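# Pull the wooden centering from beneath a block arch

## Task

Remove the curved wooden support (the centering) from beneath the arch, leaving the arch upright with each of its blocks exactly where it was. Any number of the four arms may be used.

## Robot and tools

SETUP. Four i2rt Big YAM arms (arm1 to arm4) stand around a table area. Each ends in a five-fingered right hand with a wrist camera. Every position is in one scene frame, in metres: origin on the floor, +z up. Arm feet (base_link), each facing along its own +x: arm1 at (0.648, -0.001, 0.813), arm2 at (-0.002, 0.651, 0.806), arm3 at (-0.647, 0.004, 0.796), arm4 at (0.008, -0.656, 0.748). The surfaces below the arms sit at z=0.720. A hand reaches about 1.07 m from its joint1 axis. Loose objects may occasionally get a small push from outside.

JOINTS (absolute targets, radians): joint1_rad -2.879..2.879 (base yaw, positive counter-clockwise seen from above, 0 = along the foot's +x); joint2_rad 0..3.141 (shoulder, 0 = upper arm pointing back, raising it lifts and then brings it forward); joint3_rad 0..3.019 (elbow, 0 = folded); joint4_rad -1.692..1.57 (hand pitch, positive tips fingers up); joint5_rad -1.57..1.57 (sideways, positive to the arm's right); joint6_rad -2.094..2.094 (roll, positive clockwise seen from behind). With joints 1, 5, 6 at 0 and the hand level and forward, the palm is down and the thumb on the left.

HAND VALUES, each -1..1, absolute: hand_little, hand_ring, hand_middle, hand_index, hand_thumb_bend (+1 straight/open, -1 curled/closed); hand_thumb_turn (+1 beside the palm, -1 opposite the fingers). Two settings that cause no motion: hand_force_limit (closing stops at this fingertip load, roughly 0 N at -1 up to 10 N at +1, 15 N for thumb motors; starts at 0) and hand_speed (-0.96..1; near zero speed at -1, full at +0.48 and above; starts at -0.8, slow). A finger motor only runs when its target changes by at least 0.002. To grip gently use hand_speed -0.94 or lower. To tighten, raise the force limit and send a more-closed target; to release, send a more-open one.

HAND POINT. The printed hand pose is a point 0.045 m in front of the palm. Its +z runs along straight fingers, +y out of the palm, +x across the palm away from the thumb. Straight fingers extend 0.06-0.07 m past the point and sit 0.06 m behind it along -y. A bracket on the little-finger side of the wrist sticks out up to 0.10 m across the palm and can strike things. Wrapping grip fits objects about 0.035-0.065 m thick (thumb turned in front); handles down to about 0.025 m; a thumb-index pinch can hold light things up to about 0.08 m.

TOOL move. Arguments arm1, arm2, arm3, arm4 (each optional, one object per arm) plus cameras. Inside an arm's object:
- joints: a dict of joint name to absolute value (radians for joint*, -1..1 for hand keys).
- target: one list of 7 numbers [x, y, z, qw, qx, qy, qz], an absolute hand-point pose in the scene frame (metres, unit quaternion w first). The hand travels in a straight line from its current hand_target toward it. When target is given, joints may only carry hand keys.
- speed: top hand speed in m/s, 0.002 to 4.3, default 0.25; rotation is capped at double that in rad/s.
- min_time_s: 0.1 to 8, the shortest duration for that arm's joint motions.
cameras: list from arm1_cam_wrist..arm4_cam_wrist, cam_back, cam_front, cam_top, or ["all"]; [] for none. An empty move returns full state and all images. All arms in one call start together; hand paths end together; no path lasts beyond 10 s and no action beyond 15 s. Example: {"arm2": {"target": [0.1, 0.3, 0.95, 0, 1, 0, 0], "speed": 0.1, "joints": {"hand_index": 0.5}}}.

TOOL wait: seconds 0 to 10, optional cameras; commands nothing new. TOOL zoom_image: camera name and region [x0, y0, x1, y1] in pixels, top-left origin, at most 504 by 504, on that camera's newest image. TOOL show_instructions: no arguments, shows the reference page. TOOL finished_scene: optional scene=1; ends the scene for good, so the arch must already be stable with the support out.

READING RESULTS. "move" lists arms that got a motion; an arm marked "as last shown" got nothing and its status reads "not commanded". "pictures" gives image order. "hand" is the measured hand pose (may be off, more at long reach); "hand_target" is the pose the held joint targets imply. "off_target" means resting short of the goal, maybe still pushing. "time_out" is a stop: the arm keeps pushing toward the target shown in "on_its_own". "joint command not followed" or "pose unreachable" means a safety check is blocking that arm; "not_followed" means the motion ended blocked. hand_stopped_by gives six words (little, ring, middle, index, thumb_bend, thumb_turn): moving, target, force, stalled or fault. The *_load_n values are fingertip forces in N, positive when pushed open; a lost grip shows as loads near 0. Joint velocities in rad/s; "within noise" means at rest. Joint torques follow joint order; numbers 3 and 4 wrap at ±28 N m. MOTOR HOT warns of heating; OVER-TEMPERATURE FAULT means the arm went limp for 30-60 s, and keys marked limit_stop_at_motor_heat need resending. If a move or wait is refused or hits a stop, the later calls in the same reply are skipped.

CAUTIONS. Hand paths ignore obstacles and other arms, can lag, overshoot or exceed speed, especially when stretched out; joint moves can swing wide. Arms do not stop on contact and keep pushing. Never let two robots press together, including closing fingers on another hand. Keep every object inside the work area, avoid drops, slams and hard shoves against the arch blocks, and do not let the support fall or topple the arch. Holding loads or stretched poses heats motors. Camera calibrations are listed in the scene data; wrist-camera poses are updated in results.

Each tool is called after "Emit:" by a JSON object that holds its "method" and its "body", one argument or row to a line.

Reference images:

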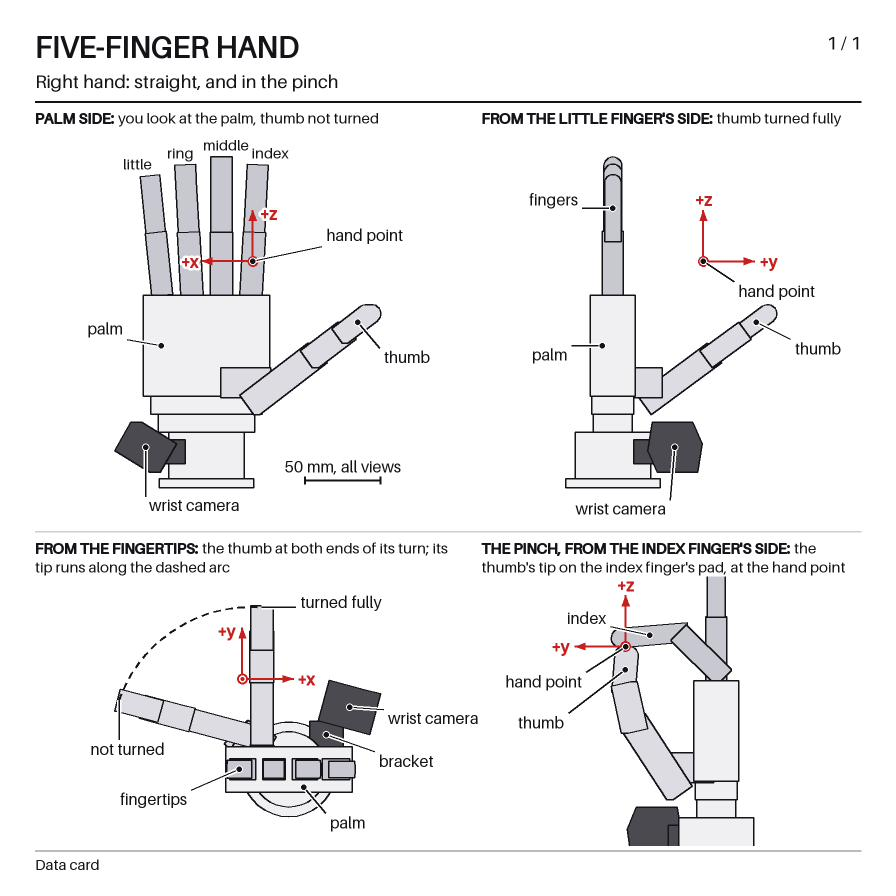

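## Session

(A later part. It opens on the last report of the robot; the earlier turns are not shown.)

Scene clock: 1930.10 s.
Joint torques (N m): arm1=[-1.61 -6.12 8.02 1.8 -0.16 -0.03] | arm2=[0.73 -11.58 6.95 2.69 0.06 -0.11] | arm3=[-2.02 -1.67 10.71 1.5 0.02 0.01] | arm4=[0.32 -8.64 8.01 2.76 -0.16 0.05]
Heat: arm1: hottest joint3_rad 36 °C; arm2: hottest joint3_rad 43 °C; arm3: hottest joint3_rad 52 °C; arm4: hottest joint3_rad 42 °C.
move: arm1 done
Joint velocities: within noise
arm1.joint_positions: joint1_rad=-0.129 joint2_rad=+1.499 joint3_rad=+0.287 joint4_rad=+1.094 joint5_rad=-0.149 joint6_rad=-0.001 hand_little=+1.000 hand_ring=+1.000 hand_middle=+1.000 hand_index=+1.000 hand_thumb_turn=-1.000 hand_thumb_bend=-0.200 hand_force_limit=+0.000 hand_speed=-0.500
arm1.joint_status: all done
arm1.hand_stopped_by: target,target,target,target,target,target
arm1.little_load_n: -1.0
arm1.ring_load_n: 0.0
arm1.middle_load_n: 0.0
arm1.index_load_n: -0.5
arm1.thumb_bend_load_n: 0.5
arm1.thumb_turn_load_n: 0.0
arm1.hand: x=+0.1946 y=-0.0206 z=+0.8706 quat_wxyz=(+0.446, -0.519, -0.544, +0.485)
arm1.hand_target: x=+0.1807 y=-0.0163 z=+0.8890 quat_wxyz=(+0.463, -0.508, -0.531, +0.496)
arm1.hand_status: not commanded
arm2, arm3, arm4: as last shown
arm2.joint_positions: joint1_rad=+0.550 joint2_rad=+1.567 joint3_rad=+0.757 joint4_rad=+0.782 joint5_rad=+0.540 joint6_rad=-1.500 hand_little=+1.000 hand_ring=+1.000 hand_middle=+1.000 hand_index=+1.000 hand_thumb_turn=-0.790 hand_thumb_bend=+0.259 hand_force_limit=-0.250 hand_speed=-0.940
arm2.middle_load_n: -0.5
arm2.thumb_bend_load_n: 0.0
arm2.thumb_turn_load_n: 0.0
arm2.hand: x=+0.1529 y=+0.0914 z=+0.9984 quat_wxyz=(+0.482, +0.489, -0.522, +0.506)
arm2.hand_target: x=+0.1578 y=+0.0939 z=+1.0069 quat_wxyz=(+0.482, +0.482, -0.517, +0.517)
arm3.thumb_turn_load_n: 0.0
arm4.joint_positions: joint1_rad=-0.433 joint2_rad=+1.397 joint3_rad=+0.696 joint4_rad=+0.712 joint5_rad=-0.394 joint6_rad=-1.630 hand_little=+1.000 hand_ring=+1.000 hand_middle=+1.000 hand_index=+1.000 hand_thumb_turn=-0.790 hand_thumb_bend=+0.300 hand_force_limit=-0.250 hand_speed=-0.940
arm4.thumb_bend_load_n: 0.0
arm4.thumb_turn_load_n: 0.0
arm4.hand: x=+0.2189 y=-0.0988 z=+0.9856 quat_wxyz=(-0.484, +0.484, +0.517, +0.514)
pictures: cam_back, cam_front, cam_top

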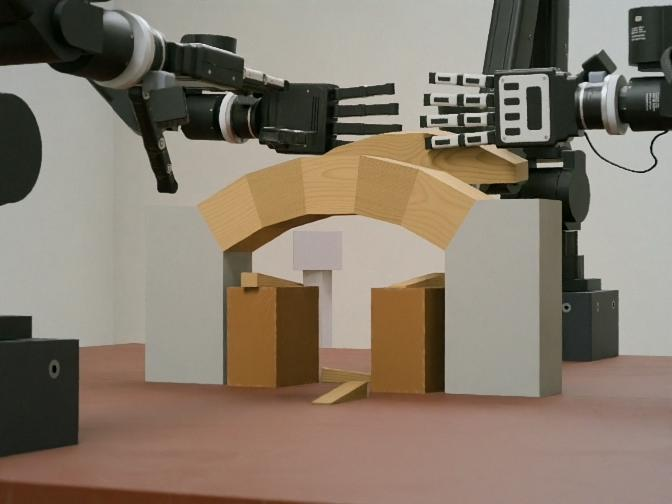

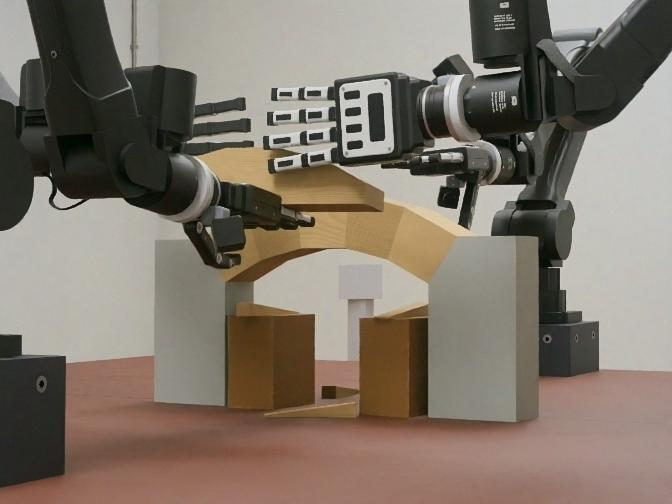

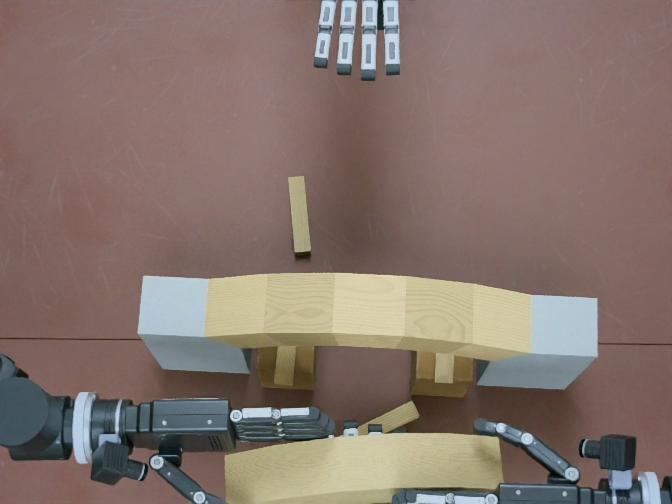

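Emit:
{"method": "move", "body": {
  "arm2": {"joints": {"hand_thumb_bend": 0.8, "hand_speed": -0.6}},
  "arm4": {"joints": {"hand_thumb_bend": 0.8, "hand_speed": -0.6}}
}}

Emit:
{"method": "move", "body": {
  "arm2": {"target": [0.170, 0.160, 1.010, 0.4822, 0.4822, -0.5172, 0.5172], "speed": 0.08},
  "arm4": {"target": [0.210, -0.168, 1.002, 0.4885, -0.4758, -0.5104, -0.5239], "speed": 0.08},
  "cameras": ["cam_front", "cam_back", "cam_top", "arm2_cam_wrist", "arm4_cam_wrist"]
}}

Scene clock: 1997.13 s.
Joint torques (N m): arm1=[-1.55 -6.12 8.02 1.78 -0.16 -0.03] | arm2=[0.73 -11.63 7.01 2.71 0.07 -0.12] | arm3=[-1.96 -1.67 10.73 1.5 0.02 0.02] | arm4=[0.44 -9.29 8.09 2.99 -0.13 0.07]
Heat: arm1: hottest joint3_rad 35 °C; arm2: hottest joint3_rad 43 °C; arm3: hottest joint3_rad 53 °C; arm4: hottest joint3_rad 42 °C.
move: arm2 done; arm4 done
Joint velocities: within noise
arm1, arm3: as last shown
arm1.little_load_n: -0.5
arm1.thumb_bend_load_n: 0.0
arm2.joint_positions: joint1_rad=+0.550 joint2_rad=+1.567 joint3_rad=+0.757 joint4_rad=+0.782 joint5_rad=+0.540 joint6_rad=-1.500 hand_little=+1.000 hand_ring=+1.000 hand_middle=+1.000 hand_index=+1.000 hand_thumb_turn=-0.790 hand_thumb_bend=+0.800 hand_force_limit=-0.250 hand_speed=-0.600
arm2.joint_status: all done
arm2.hand_stopped_by: target,target,target,target,target,target
arm2.little_load_n: 0.0
arm2.ring_load_n: 0.0
arm2.middle_load_n: 0.0
arm2.index_load_n: 0.0
arm2.thumb_bend_load_n: 0.0
arm2.thumb_turn_load_n: 0.0
arm2.hand: x=+0.1529 y=+0.0914 z=+0.9984 quat_wxyz=(+0.482, +0.489, -0.522, +0.506)
arm2.hand_target: x=+0.1578 y=+0.0939 z=+1.0069 quat_wxyz=(+0.482, +0.482, -0.517, +0.517)
arm2.hand_status: not commanded
arm4.joint_positions: joint1_rad=-0.433 joint2_rad=+1.397 joint3_rad=+0.696 joint4_rad=+0.712 joint5_rad=-0.394 joint6_rad=-1.630 hand_little=+1.000 hand_ring=+1.000 hand_middle=+1.000 hand_index=+1.000 hand_thumb_turn=-0.790 hand_thumb_bend=+0.800 hand_force_limit=-0.250 hand_speed=-0.600
arm4.joint_status: all done
arm4.hand_stopped_by: target,target,target,target,target,target
arm4.little_load_n: 0.0
arm4.ring_load_n: 0.0
arm4.middle_load_n: 0.0
arm4.index_load_n: 0.0
arm4.thumb_bend_load_n: 0.0
arm4.thumb_turn_load_n: 0.5
arm4.hand: x=+0.2189 y=-0.0988 z=+0.9856 quat_wxyz=(-0.484, +0.484, +0.517, +0.514)
arm4.hand_target: x=+0.2201 y=-0.1019 z=+0.9960 quat_wxyz=(-0.488, +0.476, +0.510, +0.524)
arm4.hand_status: not commanded
pictures: none

Scene clock: 1998.63 s.
Joint torques (N m): arm1=[-1.55 -6.12 8.02 1.81 -0.16 -0.03] | arm2=[0.32 -9.64 6.68 2.67 0.1 -0.11] | arm3=[-2.02 -1.67 10.71 1.5 0.02 0.01] | arm4=[-0.03 -5.6 8.25 1.59 -0.15 0.05]
Heat: arm1: hottest joint3_rad 35 °C; arm2: hottest joint3_rad 43 °C; arm3: hottest joint3_rad 53 °C; arm4: hottest joint3_rad 42 °C.
move: arm2 done; arm4 done
Joint velocities: within noise
arm1: as last shown
arm2.joint_positions: joint1_rad=+0.670 joint2_rad=+1.447 joint3_rad=+0.633 joint4_rad=+0.787 joint5_rad=+0.657 joint6_rad=-1.500 hand_little=+1.000 hand_ring=+1.000 hand_middle=+1.000 hand_index=+1.000 hand_thumb_turn=-0.790 hand_thumb_bend=+0.800 hand_force_limit=-0.250 hand_speed=-0.600
arm2.joint_status: not commanded
arm2.hand_stopped_by: target,target,target,target,target,target
arm2.little_load_n: 0.0
arm2.ring_load_n: 0.0
arm2.middle_load_n: 0.0
arm2.index_load_n: 0.0
arm2.thumb_bend_load_n: 0.0
arm2.thumb_turn_load_n: 0.5
arm2.hand: x=+0.1676 y=+0.1570 z=+1.0032 quat_wxyz=(+0.482, +0.490, -0.520, +0.507)
arm2.hand_target: x=+0.1700 y=+0.1599 z=+1.0100 quat_wxyz=(+0.482, +0.482, -0.517, +0.517)
arm2.hand_status: done (0.008 m and 1.5 deg from the pose sent, 0.072 m and 1.6 deg at the start)
arm3.joint_positions: joint1_rad=-0.025 joint2_rad=+0.762 joint3_rad=+0.201 joint4_rad=+0.559 joint5_rad=+0.047 joint6_rad=-0.012 hand_little=+1.000 hand_ring=+1.000 hand_middle=+1.000 hand_index=+1.000 hand_thumb_turn=-1.000 hand_thumb_bend=+1.000 hand_force_limit=+0.000 hand_speed=+0.000
arm3.joint_status: not commanded
arm3.hand_stopped_by: target,target,target,target,target,target
arm3.little_load_n: 0.0
arm3.ring_load_n: 0.0
arm3.middle_load_n: 0.0
arm3.index_load_n: 0.0
arm3.thumb_bend_load_n: 0.0
arm3.thumb_turn_load_n: 0.0
arm3.hand: x=-0.2565 y=+0.0231 z=+0.9672 quat_wxyz=(-0.479, +0.495, -0.513, +0.512)
arm3.hand_target: x=-0.2505 y=+0.0200 z=+0.9800 quat_wxyz=(-0.485, +0.485, -0.515, +0.515)
arm3.hand_status: not commanded
arm4.joint_positions: joint1_rad=-0.481 joint2_rad=+1.196 joint3_rad=+0.546 joint4_rad=+0.703 joint5_rad=-0.444 joint6_rad=-1.630 hand_little=+1.000 hand_ring=+1.000 hand_middle=+1.000 hand_index=+1.000 hand_thumb_turn=-0.790 hand_thumb_bend=+0.800 hand_force_limit=-0.250 hand_speed=-0.600
arm4.joint_status: not commanded
arm4.hand_stopped_by: target,target,target,target,target,target
arm4.little_load_n: 0.0
arm4.ring_load_n: 0.0
arm4.middle_load_n: -0.5
arm4.index_load_n: 0.0
arm4.thumb_bend_load_n: 0.0
arm4.thumb_turn_load_n: 0.0
arm4.hand: x=+0.2085 y=-0.1639 z=+1.0056 quat_wxyz=(-0.489, +0.469, +0.512, +0.528)
arm4.hand_target: x=+0.2100 y=-0.1680 z=+1.0020 quat_wxyz=(-0.488, +0.476, +0.510, +0.524)
arm4.hand_status: done (0.006 m and 0.9 deg from the pose sent, 0.072 m and 1.7 deg at the start)
pictures: arm2_cam_wrist, arm4_cam_wrist, cam_back, cam_front, cam_top
arm2_cam_wrist: T_world_to_cam=[[-0.977, 0.04507, 0.20841, -0.06051], [-0.15252, 0.53534, -0.83076, 0.7767], [-0.14901, -0.84344, -0.51615, 0.78897]] pos_world=[0.17691, 0.25238, 1.06508]
arm4_cam_wrist: T_world_to_cam=[[0.92584, -0.01376, 0.37766, -0.57814], [0.31555, -0.52173, -0.7926, 0.6423], [0.20794, 0.853, -0.4787, 0.69337]] pos_world=[0.1884, -0.26429, 1.05935]

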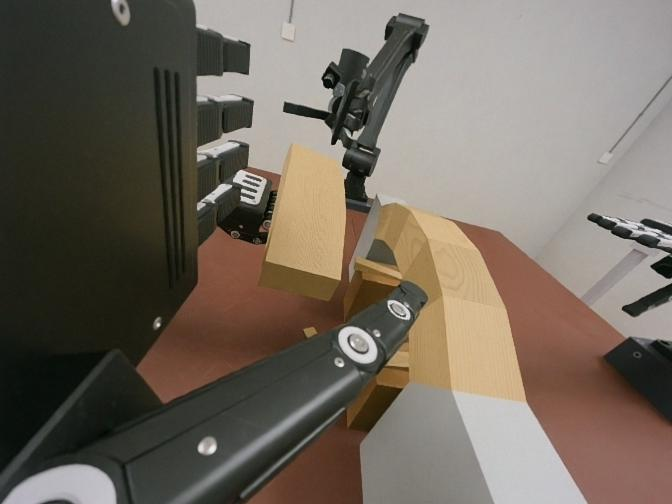

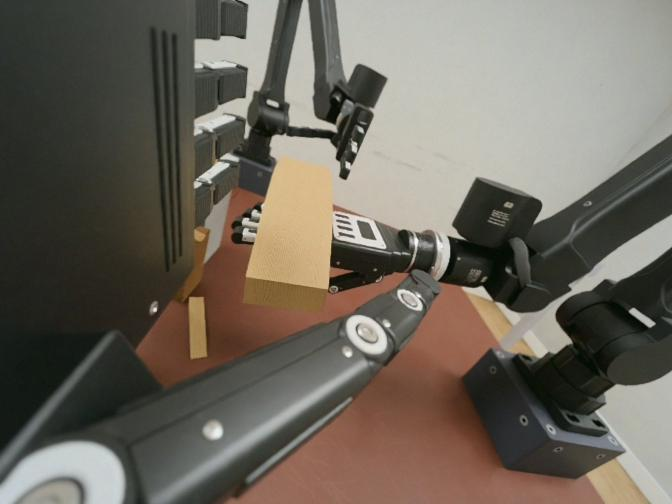

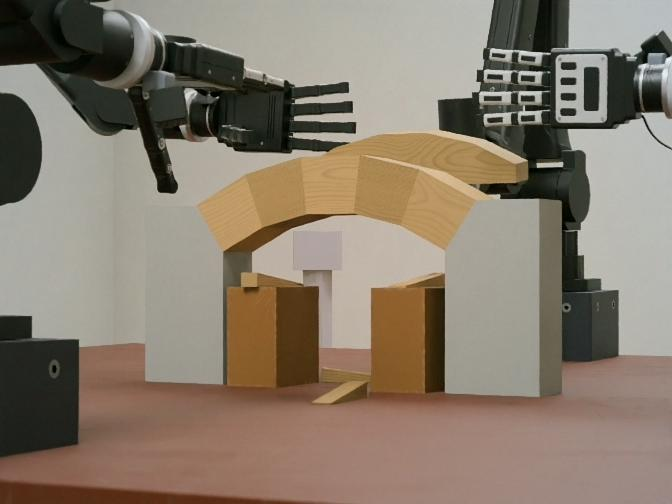

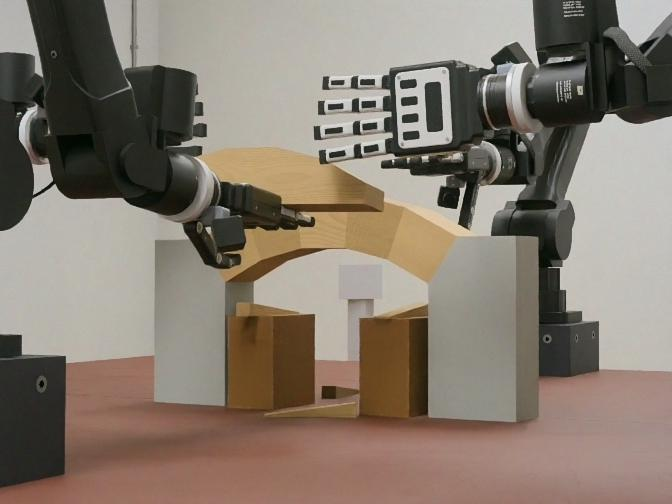

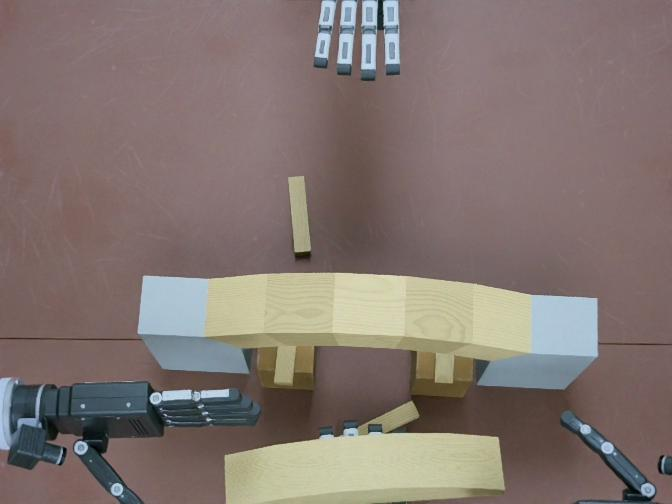

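Emit:
{"method": "move", "body": {
  "arm1": {"target": [0.1807, -0.0163, 0.862, 0.4993, -0.4723, -0.5011, 0.5265], "speed": 0.03},
  "cameras": ["cam_front", "cam_back", "cam_top"]
}}

Scene clock: 2017.47 s.
Joint torques (N m): arm1=[-1.61 -7.71 3.15 3.07 -0.2 -0.01] | arm2=[0.62 -9.7 6.74 2.69 0.1 -0.12] | arm3=[-1.96 -1.67 10.73 1.5 0.02 0.02] | arm4=[0.15 -4.89 7.87 1.31 -0.13 0.11]
Heat: arm1: hottest joint3_rad 35 °C; arm2: hottest joint3_rad 43 °C; arm3: hottest joint3_rad 53 °C; arm4: hottest joint3_rad 41 °C.
move: arm1 off_target
Joint velocities: within noise
arm1.joint_positions: joint1_rad=-0.129 joint2_rad=+1.808 joint3_rad=+0.287 joint4_rad=+1.505 joint5_rad=-0.149 joint6_rad=-0.001 hand_little=+1.000 hand_ring=+1.000 hand_middle=+1.000 hand_index=+1.000 hand_thumb_turn=-1.000 hand_thumb_bend=-0.200 hand_force_limit=+0.000 hand_speed=-0.500
arm1.joint_status: not commanded
arm1.hand_stopped_by: target,target,target,target,target,target
arm1.little_load_n: -1.0
arm1.ring_load_n: 0.0
arm1.middle_load_n: 0.0
arm1.index_load_n: -0.5
arm1.thumb_bend_load_n: 0.0
arm1.thumb_turn_load_n: 0.0
arm1.hand: x=+0.1877 y=-0.0196 z=+0.8424 quat_wxyz=(+0.476, -0.492, -0.523, +0.508)
arm1.hand_target: x=+0.1809 y=-0.0163 z=+0.8622 quat_wxyz=(+0.496, -0.475, -0.505, +0.522)
arm1.hand_status: off_target (0.021 m and 4.8 deg from the pose sent, 0.017 m and 10.6 deg at the start; a joint's target at an end of its range on 19 of 82 steps)
arm2, arm3, arm4: as last shown
arm2.joint_positions: joint1_rad=+0.670 joint2_rad=+1.447 joint3_rad=+0.633 joint4_rad=+0.787 joint5_rad=+0.658 joint6_rad=-1.500 hand_little=+1.000 hand_ring=+1.000 hand_middle=+1.000 hand_index=+1.000 hand_thumb_turn=-0.790 hand_thumb_bend=+0.800 hand_force_limit=-0.250 hand_speed=-0.600
arm2.ring_load_n: 0.5
arm2.hand: x=+0.1675 y=+0.1570 z=+1.0032 quat_wxyz=(+0.482, +0.490, -0.520, +0.507)
arm4.middle_load_n: 0.0
pictures: cam_back, cam_front, cam_top

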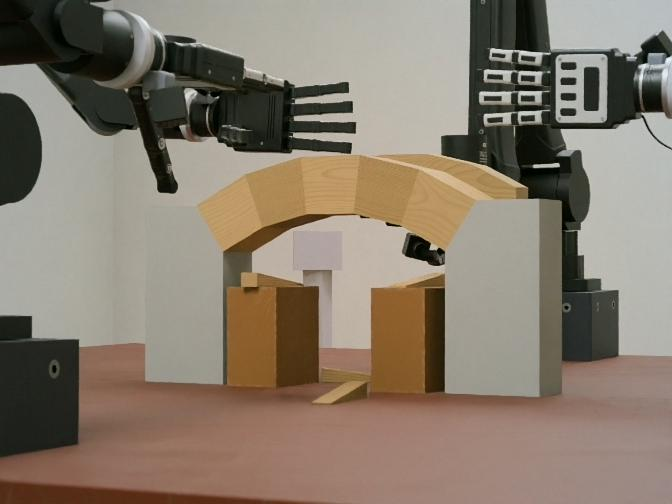

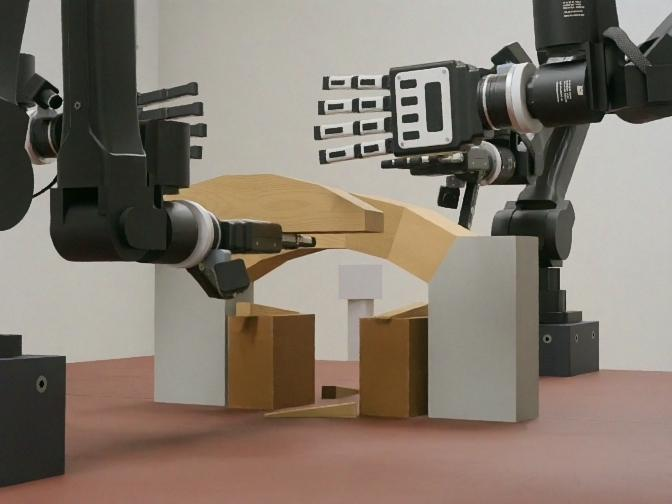

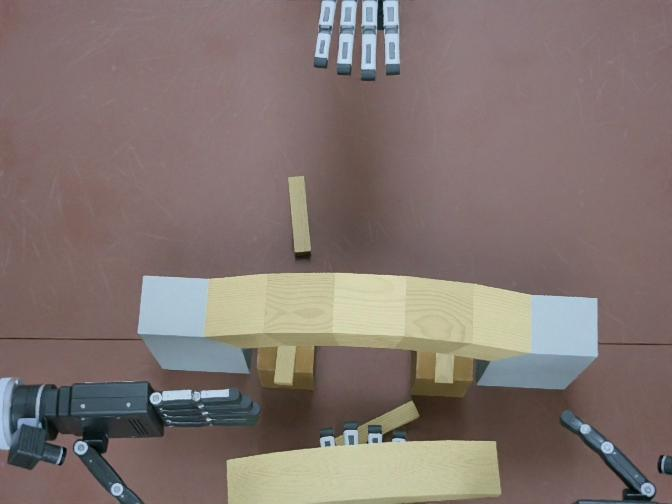

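Emit:
{"method": "move", "body": {
  "arm2": {"target": [0.165, 0.145, 0.955, 0.4868, 0.5121, -0.4759, 0.5238], "speed": 0.08, "joints": {"hand_thumb_turn": -0.58}},
  "arm4": {"target": [0.214, -0.155, 0.945, 0.5247, -0.4751, -0.5113, -0.4877], "speed": 0.08, "joints": {"hand_thumb_turn": -0.58}},
  "cameras": ["cam_front", "cam_back", "cam_top", "arm2_cam_wrist", "arm4_cam_wrist"]
}}

Scene clock: 2067.07 s.
Joint torques (N m): arm1=[-1.67 -7.65 3.15 3.06 -0.21 -0.01] | arm2=[-0.97 -8.47 5.41 2.76 -0.2 -0.19] | arm3=[-1.96 -1.73 10.71 1.5 0.02 0.01] | arm4=[0.79 -5.6 6.94 3 -0.15 0.12]
Heat: arm1: hottest joint3_rad 33 °C; arm2: hottest joint3_rad 43 °C; arm3: hottest joint3_rad 53 °C; arm4: hottest joint3_rad 40 °C.
move: arm2 done; arm4 done
Joint velocities: within noise
arm1, arm3: as last shown
arm2.joint_positions: joint1_rad=+0.636 joint2_rad=+1.613 joint3_rad=+0.579 joint4_rad=+1.055 joint5_rad=+0.539 joint6_rad=-1.577 hand_little=+1.000 hand_ring=+1.000 hand_middle=+1.000 hand_index=+1.000 hand_thumb_turn=-0.580 hand_thumb_bend=+0.800 hand_force_limit=-0.250 hand_speed=-0.600
arm2.joint_status: all done
arm2.hand_stopped_by: target,target,target,target,target,target
arm2.little_load_n: 0.0
arm2.ring_load_n: 0.0
arm2.middle_load_n: 0.0
arm2.index_load_n: 0.0
arm2.thumb_bend_load_n: 0.0
arm2.thumb_turn_load_n: 0.0
arm2.hand: x=+0.1698 y=+0.1465 z=+0.9578 quat_wxyz=(+0.482, +0.513, -0.477, +0.525)
arm2.hand_target: x=+0.1650 y=+0.1451 z=+0.9551 quat_wxyz=(+0.487, +0.512, -0.476, +0.524)
arm2.hand_status: done (0.006 m and 0.6 deg from the pose sent, 0.050 m and 6.1 deg at the start)
arm4.joint_positions: joint1_rad=-0.523 joint2_rad=+1.383 joint3_rad=+0.522 joint4_rad=+0.889 joint5_rad=-0.560 joint6_rad=-1.561 hand_little=+1.000 hand_ring=+1.000 hand_middle=+1.000 hand_index=+1.000 hand_thumb_turn=-0.580 hand_thumb_bend=+0.800 hand_force_limit=-0.250 hand_speed=-0.600
arm4.joint_status: all done
arm4.hand_stopped_by: target,target,target,target,target,target
arm4.little_load_n: 0.0
arm4.ring_load_n: 0.0
arm4.middle_load_n: 0.0
arm4.index_load_n: -0.5
arm4.thumb_bend_load_n: 0.0
arm4.thumb_turn_load_n: 0.0
arm4.hand: x=+0.2118 y=-0.1526 z=+0.9438 quat_wxyz=(-0.522, +0.476, +0.517, +0.484)
arm4.hand_target: x=+0.2140 y=-0.1551 z=+0.9448 quat_wxyz=(-0.524, +0.475, +0.511, +0.487)
arm4.hand_status: done (0.003 m and 0.8 deg from the pose sent, 0.062 m and 6.1 deg at the start)
pictures: arm2_cam_wrist, arm4_cam_wrist, cam_back, cam_front, cam_top
arm2_cam_wrist: T_world_to_cam=[[-0.96655, -0.0272, 0.25502, -0.08417], [-0.23586, 0.48482, -0.84221, 0.77743], [-0.10073, -0.87419, -0.47502, 0.71395]] pos_world=[0.17392, 0.24492, 1.01537]
arm4_cam_wrist: T_world_to_cam=[[0.94994, 0.06521, 0.30555, -0.48272], [0.29372, -0.51973, -0.80225, 0.6121], [0.10648, 0.85184, -0.51287, 0.70705]] pos_world=[0.20348, -0.25268, 1.00117]

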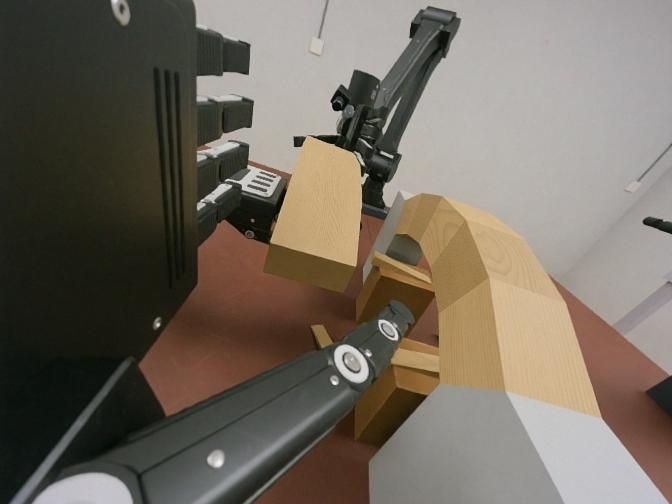

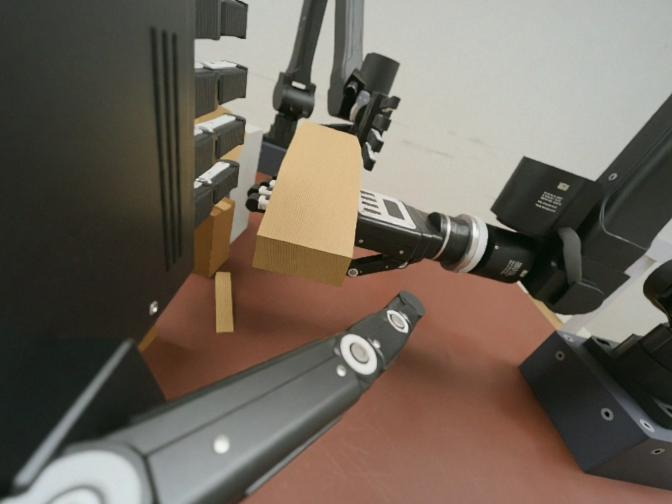

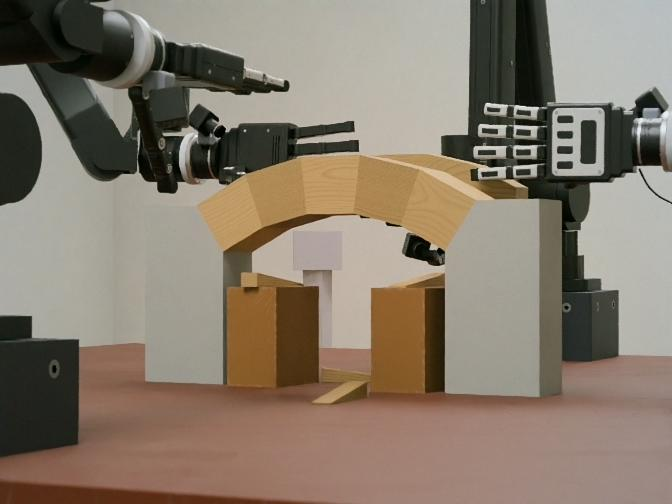

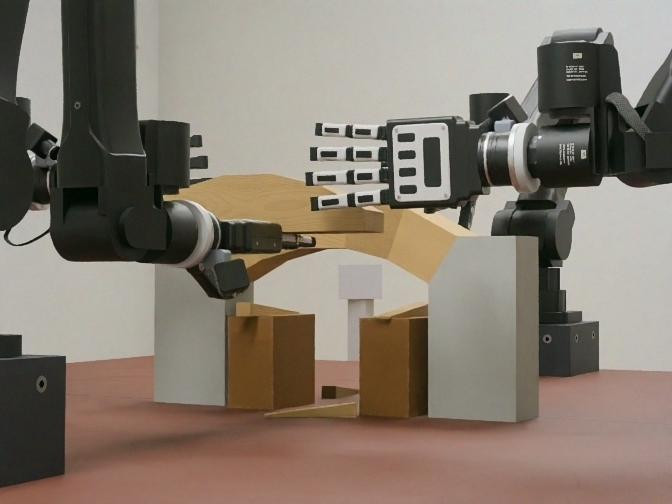

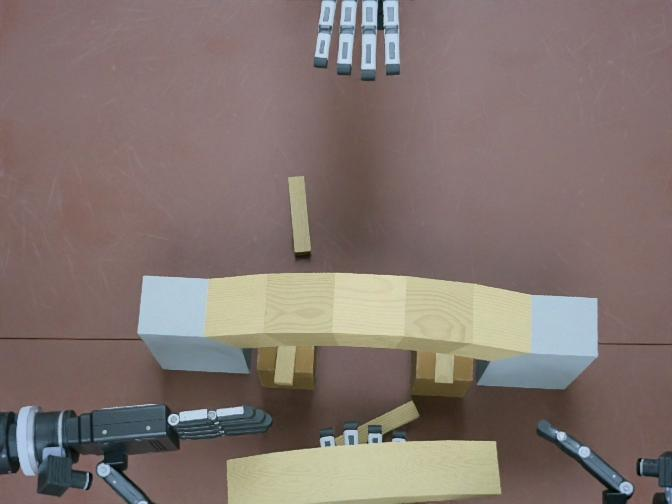

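Emit:
{"method": "zoom_image", "body": {
  "camera": "arm2_cam_wrist",
  "region": [240, 220, 380, 320]
}}

Emit:
{"method": "zoom_image", "body": {
  "camera": "arm4_cam_wrist",
  "region": [230, 210, 370, 310]
}}

Scaled by 3.600.

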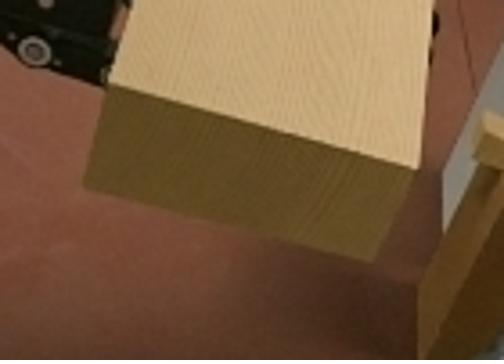

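Scaled by 3.600.

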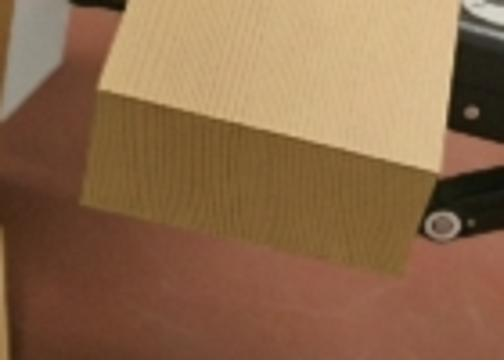

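Emit:
{"method": "zoom_image", "body": {
  "camera": "cam_back",
  "region": [440, 140, 560, 220]
}}

Emit:
{"method": "zoom_image", "body": {
  "camera": "cam_front",
  "region": [300, 180, 420, 260]
}}

Scaled by 4.200.

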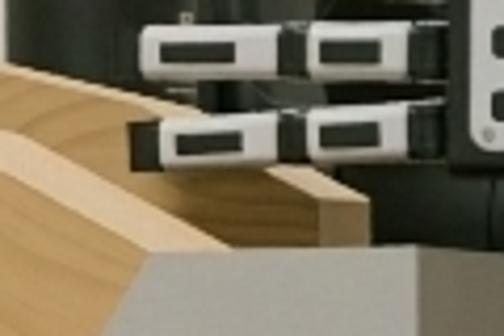

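Scaled by 4.200.

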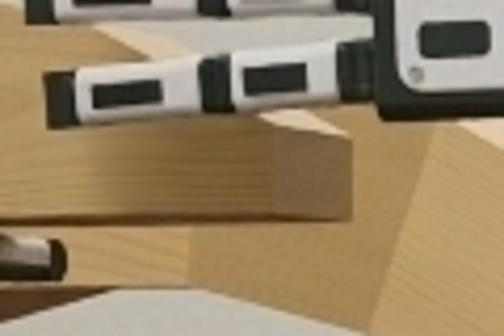

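Emit:
{"method": "move", "body": {
  "arm2": {"target": [0.155, 0.083, 0.955, 0.4742, 0.4982, -0.4884, 0.5370], "speed": 0.05},
  "arm4": {"target": [0.218, -0.094, 0.942, 0.5111, -0.4621, -0.5248, -0.4999], "speed": 0.05},
  "cameras": ["cam_front", "cam_back", "cam_top", "arm2_cam_wrist", "arm4_cam_wrist"]
}}

Emit:
{"method": "zoom_image", "body": {
  "camera": "arm2_cam_wrist",
  "region": [140, 220, 420, 420]
}}

Emit:
{"method": "zoom_image", "body": {
  "camera": "arm4_cam_wrist",
  "region": [140, 220, 420, 420]
}}

Emit:
{"method": "zoom_image", "body": {
  "camera": "cam_front",
  "region": [180, 130, 400, 270]
}}

Scene clock: 2145.70 s.
Joint torques (N m): arm1=[-1.49 -7.71 3.15 3.06 -0.21 -0.02] | arm2=[-0.97 -9.52 8.29 1.44 -0.2 -0.01] | arm3=[-2.02 -1.67 10.73 1.5 0.02 0.02] | arm4=[1.2 -8.12 11.03 2.82 -0.03 -0.04]
Heat: arm1: hottest joint2_rad 31 °C; arm2: hottest joint3_rad 39 °C; arm3: hottest joint3_rad 54 °C; arm4: hottest joint3_rad 39 °C.
move: arm2 off_target; arm4 off_target
Joint velocities: within noise
arm1, arm3: as last shown
arm1.little_load_n: -0.5
arm1.thumb_bend_load_n: 0.5
arm2.joint_positions: joint1_rad=+0.529 joint2_rad=+1.687 joint3_rad=+0.674 joint4_rad=+1.042 joint5_rad=+0.433 joint6_rad=-1.541 hand_little=+1.000 hand_ring=+1.000 hand_middle=+1.000 hand_index=+1.000 hand_thumb_turn=-0.580 hand_thumb_bend=+0.800 hand_force_limit=-0.250 hand_speed=-0.600
arm2.joint_status: not commanded
arm2.hand_stopped_by: target,target,target,target,target,target
arm2.little_load_n: 0.0
arm2.ring_load_n: 0.0
arm2.middle_load_n: 0.0
arm2.index_load_n: 0.0
arm2.thumb_bend_load_n: 0.0
arm2.thumb_turn_load_n: 0.0
arm2.hand: x=+0.1537 y=+0.0950 z=+0.9548 quat_wxyz=(+0.475, +0.502, -0.485, +0.536)
arm2.hand_target: x=+0.1548 y=+0.0834 z=+0.9552 quat_wxyz=(+0.474, +0.498, -0.488, +0.537)
arm2.hand_status: off_target (0.012 m and 0.6 deg from the pose sent, 0.065 m and 2.7 deg at the start)
arm3.ring_load_n: -0.5
arm4.joint_positions: joint1_rad=-0.470 joint2_rad=+1.521 joint3_rad=+0.609 joint4_rad=+0.891 joint5_rad=-0.498 joint6_rad=-1.595 hand_little=+1.000 hand_ring=+1.000 hand_middle=+1.000 hand_index=+1.000 hand_thumb_turn=-0.580 hand_thumb_bend=+0.800 hand_force_limit=-0.250 hand_speed=-0.600
arm4.joint_status: not commanded
arm4.hand_stopped_by: target,target,target,target,target,target
arm4.little_load_n: 0.0
arm4.ring_load_n: 0.0
arm4.middle_load_n: 0.0
arm4.index_load_n: -0.5
arm4.thumb_bend_load_n: 0.0
arm4.thumb_turn_load_n: 0.5
arm4.hand: x=+0.2135 y=-0.1125 z=+0.9159 quat_wxyz=(-0.506, +0.487, +0.528, +0.478)
arm4.hand_target: x=+0.2174 y=-0.0958 z=+0.9423 quat_wxyz=(-0.511, +0.462, +0.525, +0.500)
arm4.hand_status: off_target (0.032 m and 3.8 deg from the pose sent, 0.059 m and 2.8 deg at the start)
pictures: arm2_cam_wrist, arm4_cam_wrist, cam_back, cam_front, cam_top
arm2_cam_wrist: T_world_to_cam=[[-0.97544, -0.02556, 0.21879, -0.06457], [-0.20392, 0.48037, -0.85303, 0.80191], [-0.08329, -0.87669, -0.47378, 0.66225]] pos_world=[0.15571, 0.19373, 1.01194]
arm4_cam_wrist: T_world_to_cam=[[0.94706, 0.06987, 0.31335, -0.48451], [0.29777, -0.55602, -0.776, 0.58114], [0.12001, 0.82823, -0.54739, 0.68446]] pos_world=[0.20367, -0.20992, 0.97745]

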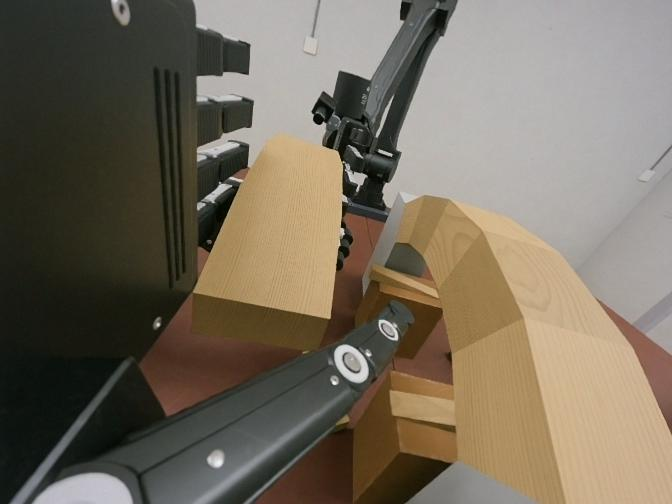

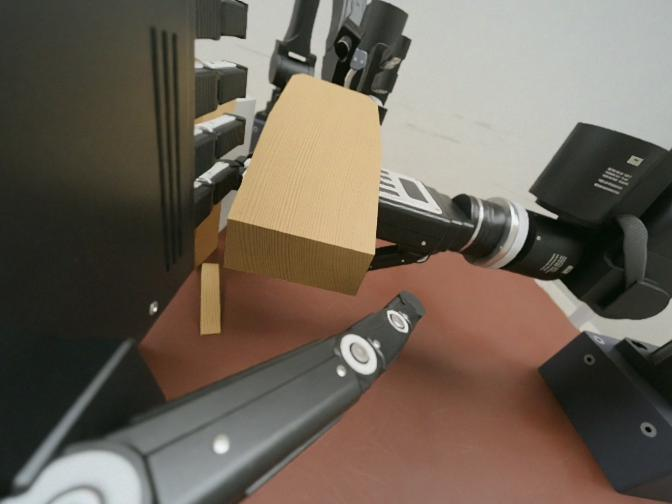

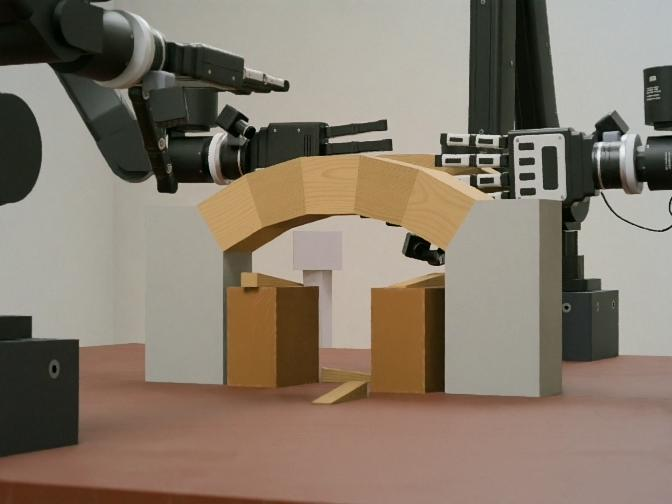

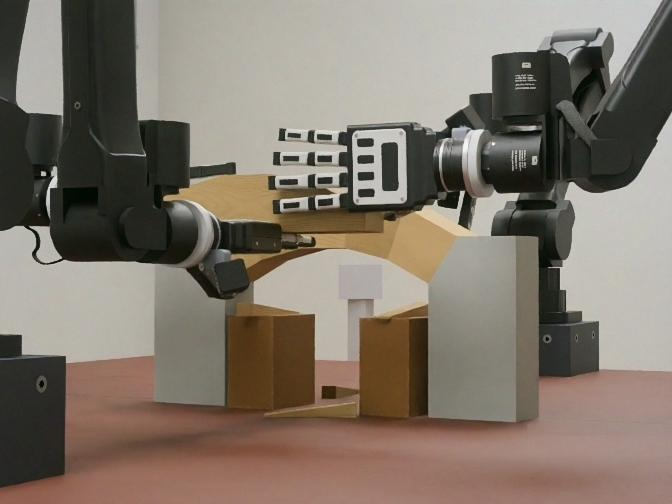

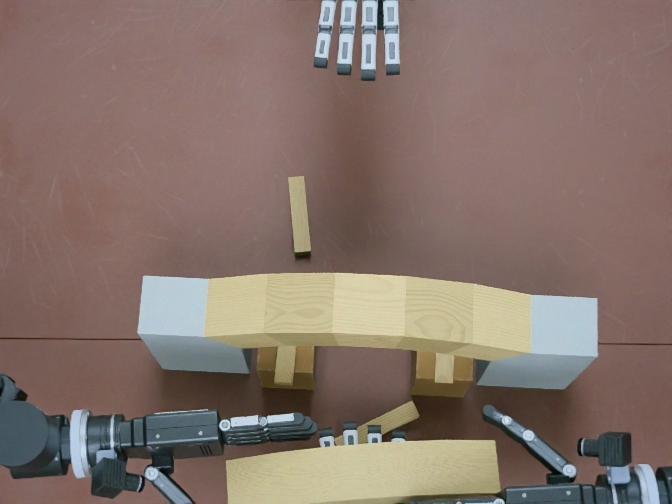

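Scaled by 1.800.

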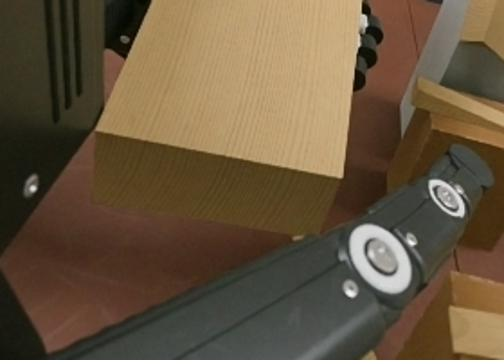

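Scaled by 1.800.

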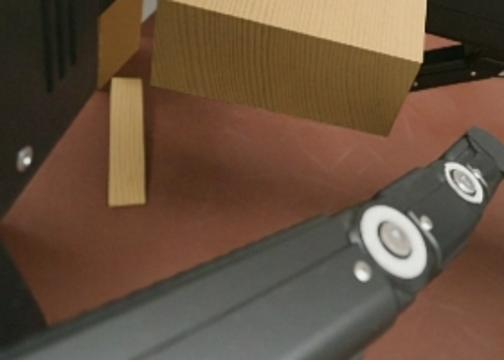

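Scaled by 2.291.

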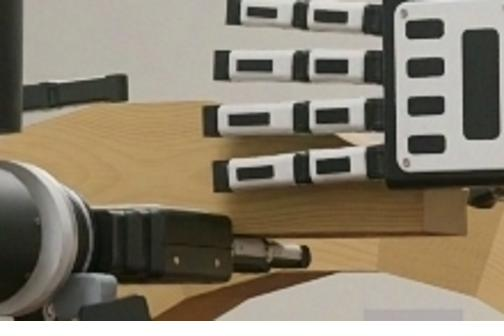

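Emit:
{"method": "move", "body": {
  "arm4": {"target": [0.221, -0.090, 0.966, 0.5190, -0.4531, -0.5160, -0.5089], "speed": 0.05},
  "cameras": ["cam_front", "cam_back", "arm4_cam_wrist"]
}}

Emit:
{"method": "zoom_image", "body": {
  "camera": "arm4_cam_wrist",
  "region": [140, 220, 420, 420]
}}

Scene clock: 2155.37 s.
Joint torques (N m): arm1=[-1.61 -7.71 3.15 3.07 -0.21 -0.02] | arm2=[-1.03 -9.47 8.31 1.43 -0.2 -0.01] | arm3=[-2.02 -1.67 10.73 1.5 0.02 0.01] | arm4=[1.14 -8.23 11.36 2.37 -0.14 0.06]
Heat: arm1: hottest joint2_rad 31 °C; arm2: hottest joint3_rad 40 °C; arm3: hottest joint3_rad 54 °C; arm4: hottest joint3_rad 39 °C.
move: arm4 off_target
Joint velocities: within noise
arm1, arm2, arm3: as last shown
arm1.little_load_n: -1.0
arm1.thumb_bend_load_n: 0.0
arm2.hand: x=+0.1537 y=+0.0950 z=+0.9547 quat_wxyz=(+0.475, +0.502, -0.485, +0.536)
arm3.ring_load_n: 0.0
arm4.joint_positions: joint1_rad=-0.470 joint2_rad=+1.513 joint3_rad=+0.632 joint4_rad=+0.891 joint5_rad=-0.498 joint6_rad=-1.595 hand_little=+1.000 hand_ring=+1.000 hand_middle=+1.000 hand_index=+1.000 hand_thumb_turn=-0.580 hand_thumb_bend=+0.800 hand_force_limit=-0.250 hand_speed=-0.600
arm4.joint_status: not commanded
arm4.hand_stopped_by: target,target,target,target,target,target
arm4.little_load_n: 0.0
arm4.ring_load_n: 0.0
arm4.middle_load_n: 0.0
arm4.index_load_n: 0.0
arm4.thumb_bend_load_n: 0.0
arm4.thumb_turn_load_n: 0.5
arm4.hand: x=+0.2166 y=-0.1057 z=+0.9324 quat_wxyz=(-0.510, +0.476, +0.524, +0.489)
arm4.hand_target: x=+0.2204 y=-0.0920 z=+0.9662 quat_wxyz=(-0.519, +0.453, +0.516, +0.509)
arm4.hand_status: off_target (0.037 m and 3.8 deg from the pose sent, 0.055 m and 5.6 deg at the start)
pictures: arm4_cam_wrist, cam_back, cam_front
arm4_cam_wrist: T_world_to_cam=[[0.9427, 0.06068, 0.32807, -0.50673], [0.30843, -0.53344, -0.7876, 0.60769], [0.12722, 0.84366, -0.52159, 0.6635]] pos_world=[0.20585, -0.20485, 0.99093]

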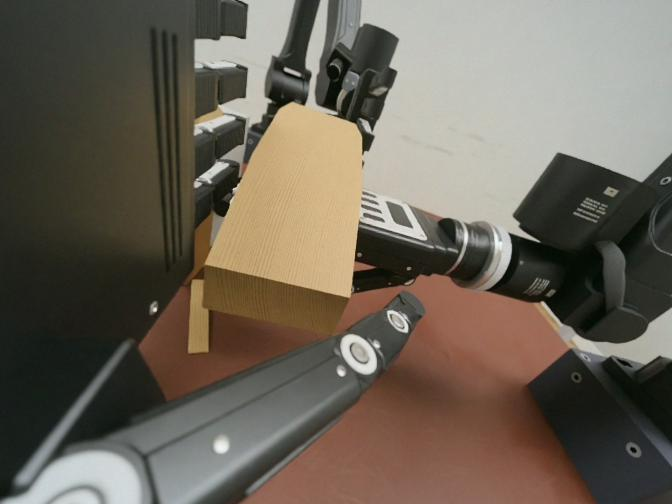

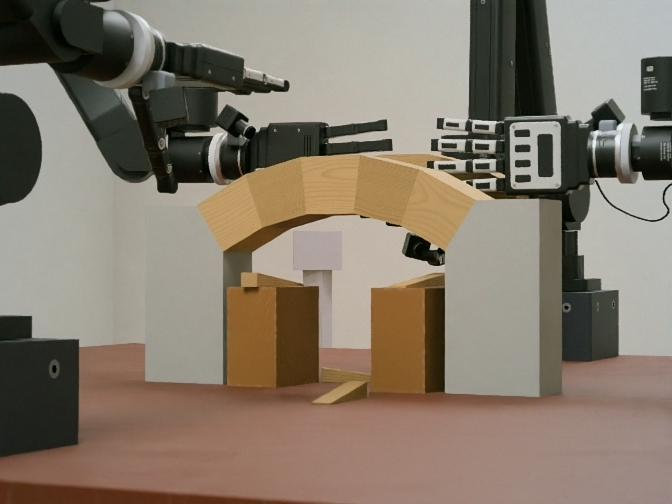

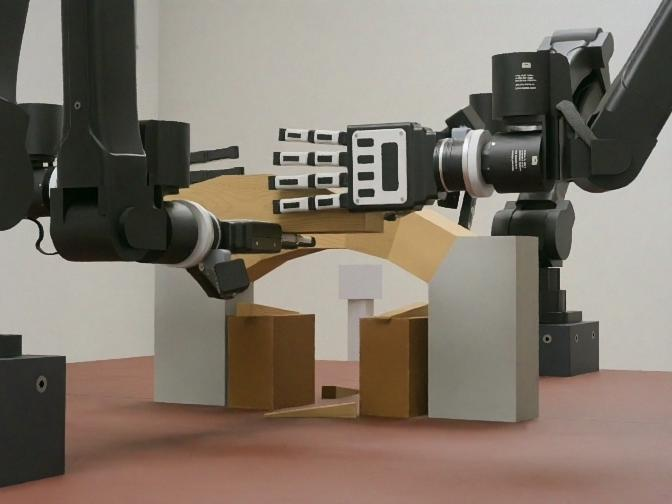

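Scaled by 1.800.

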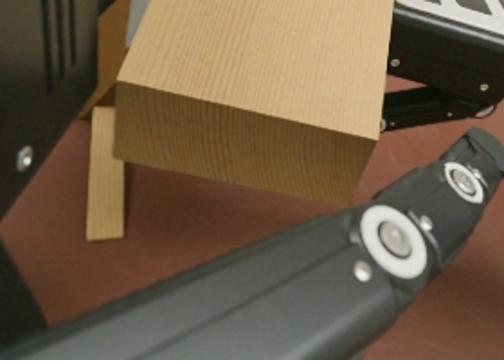

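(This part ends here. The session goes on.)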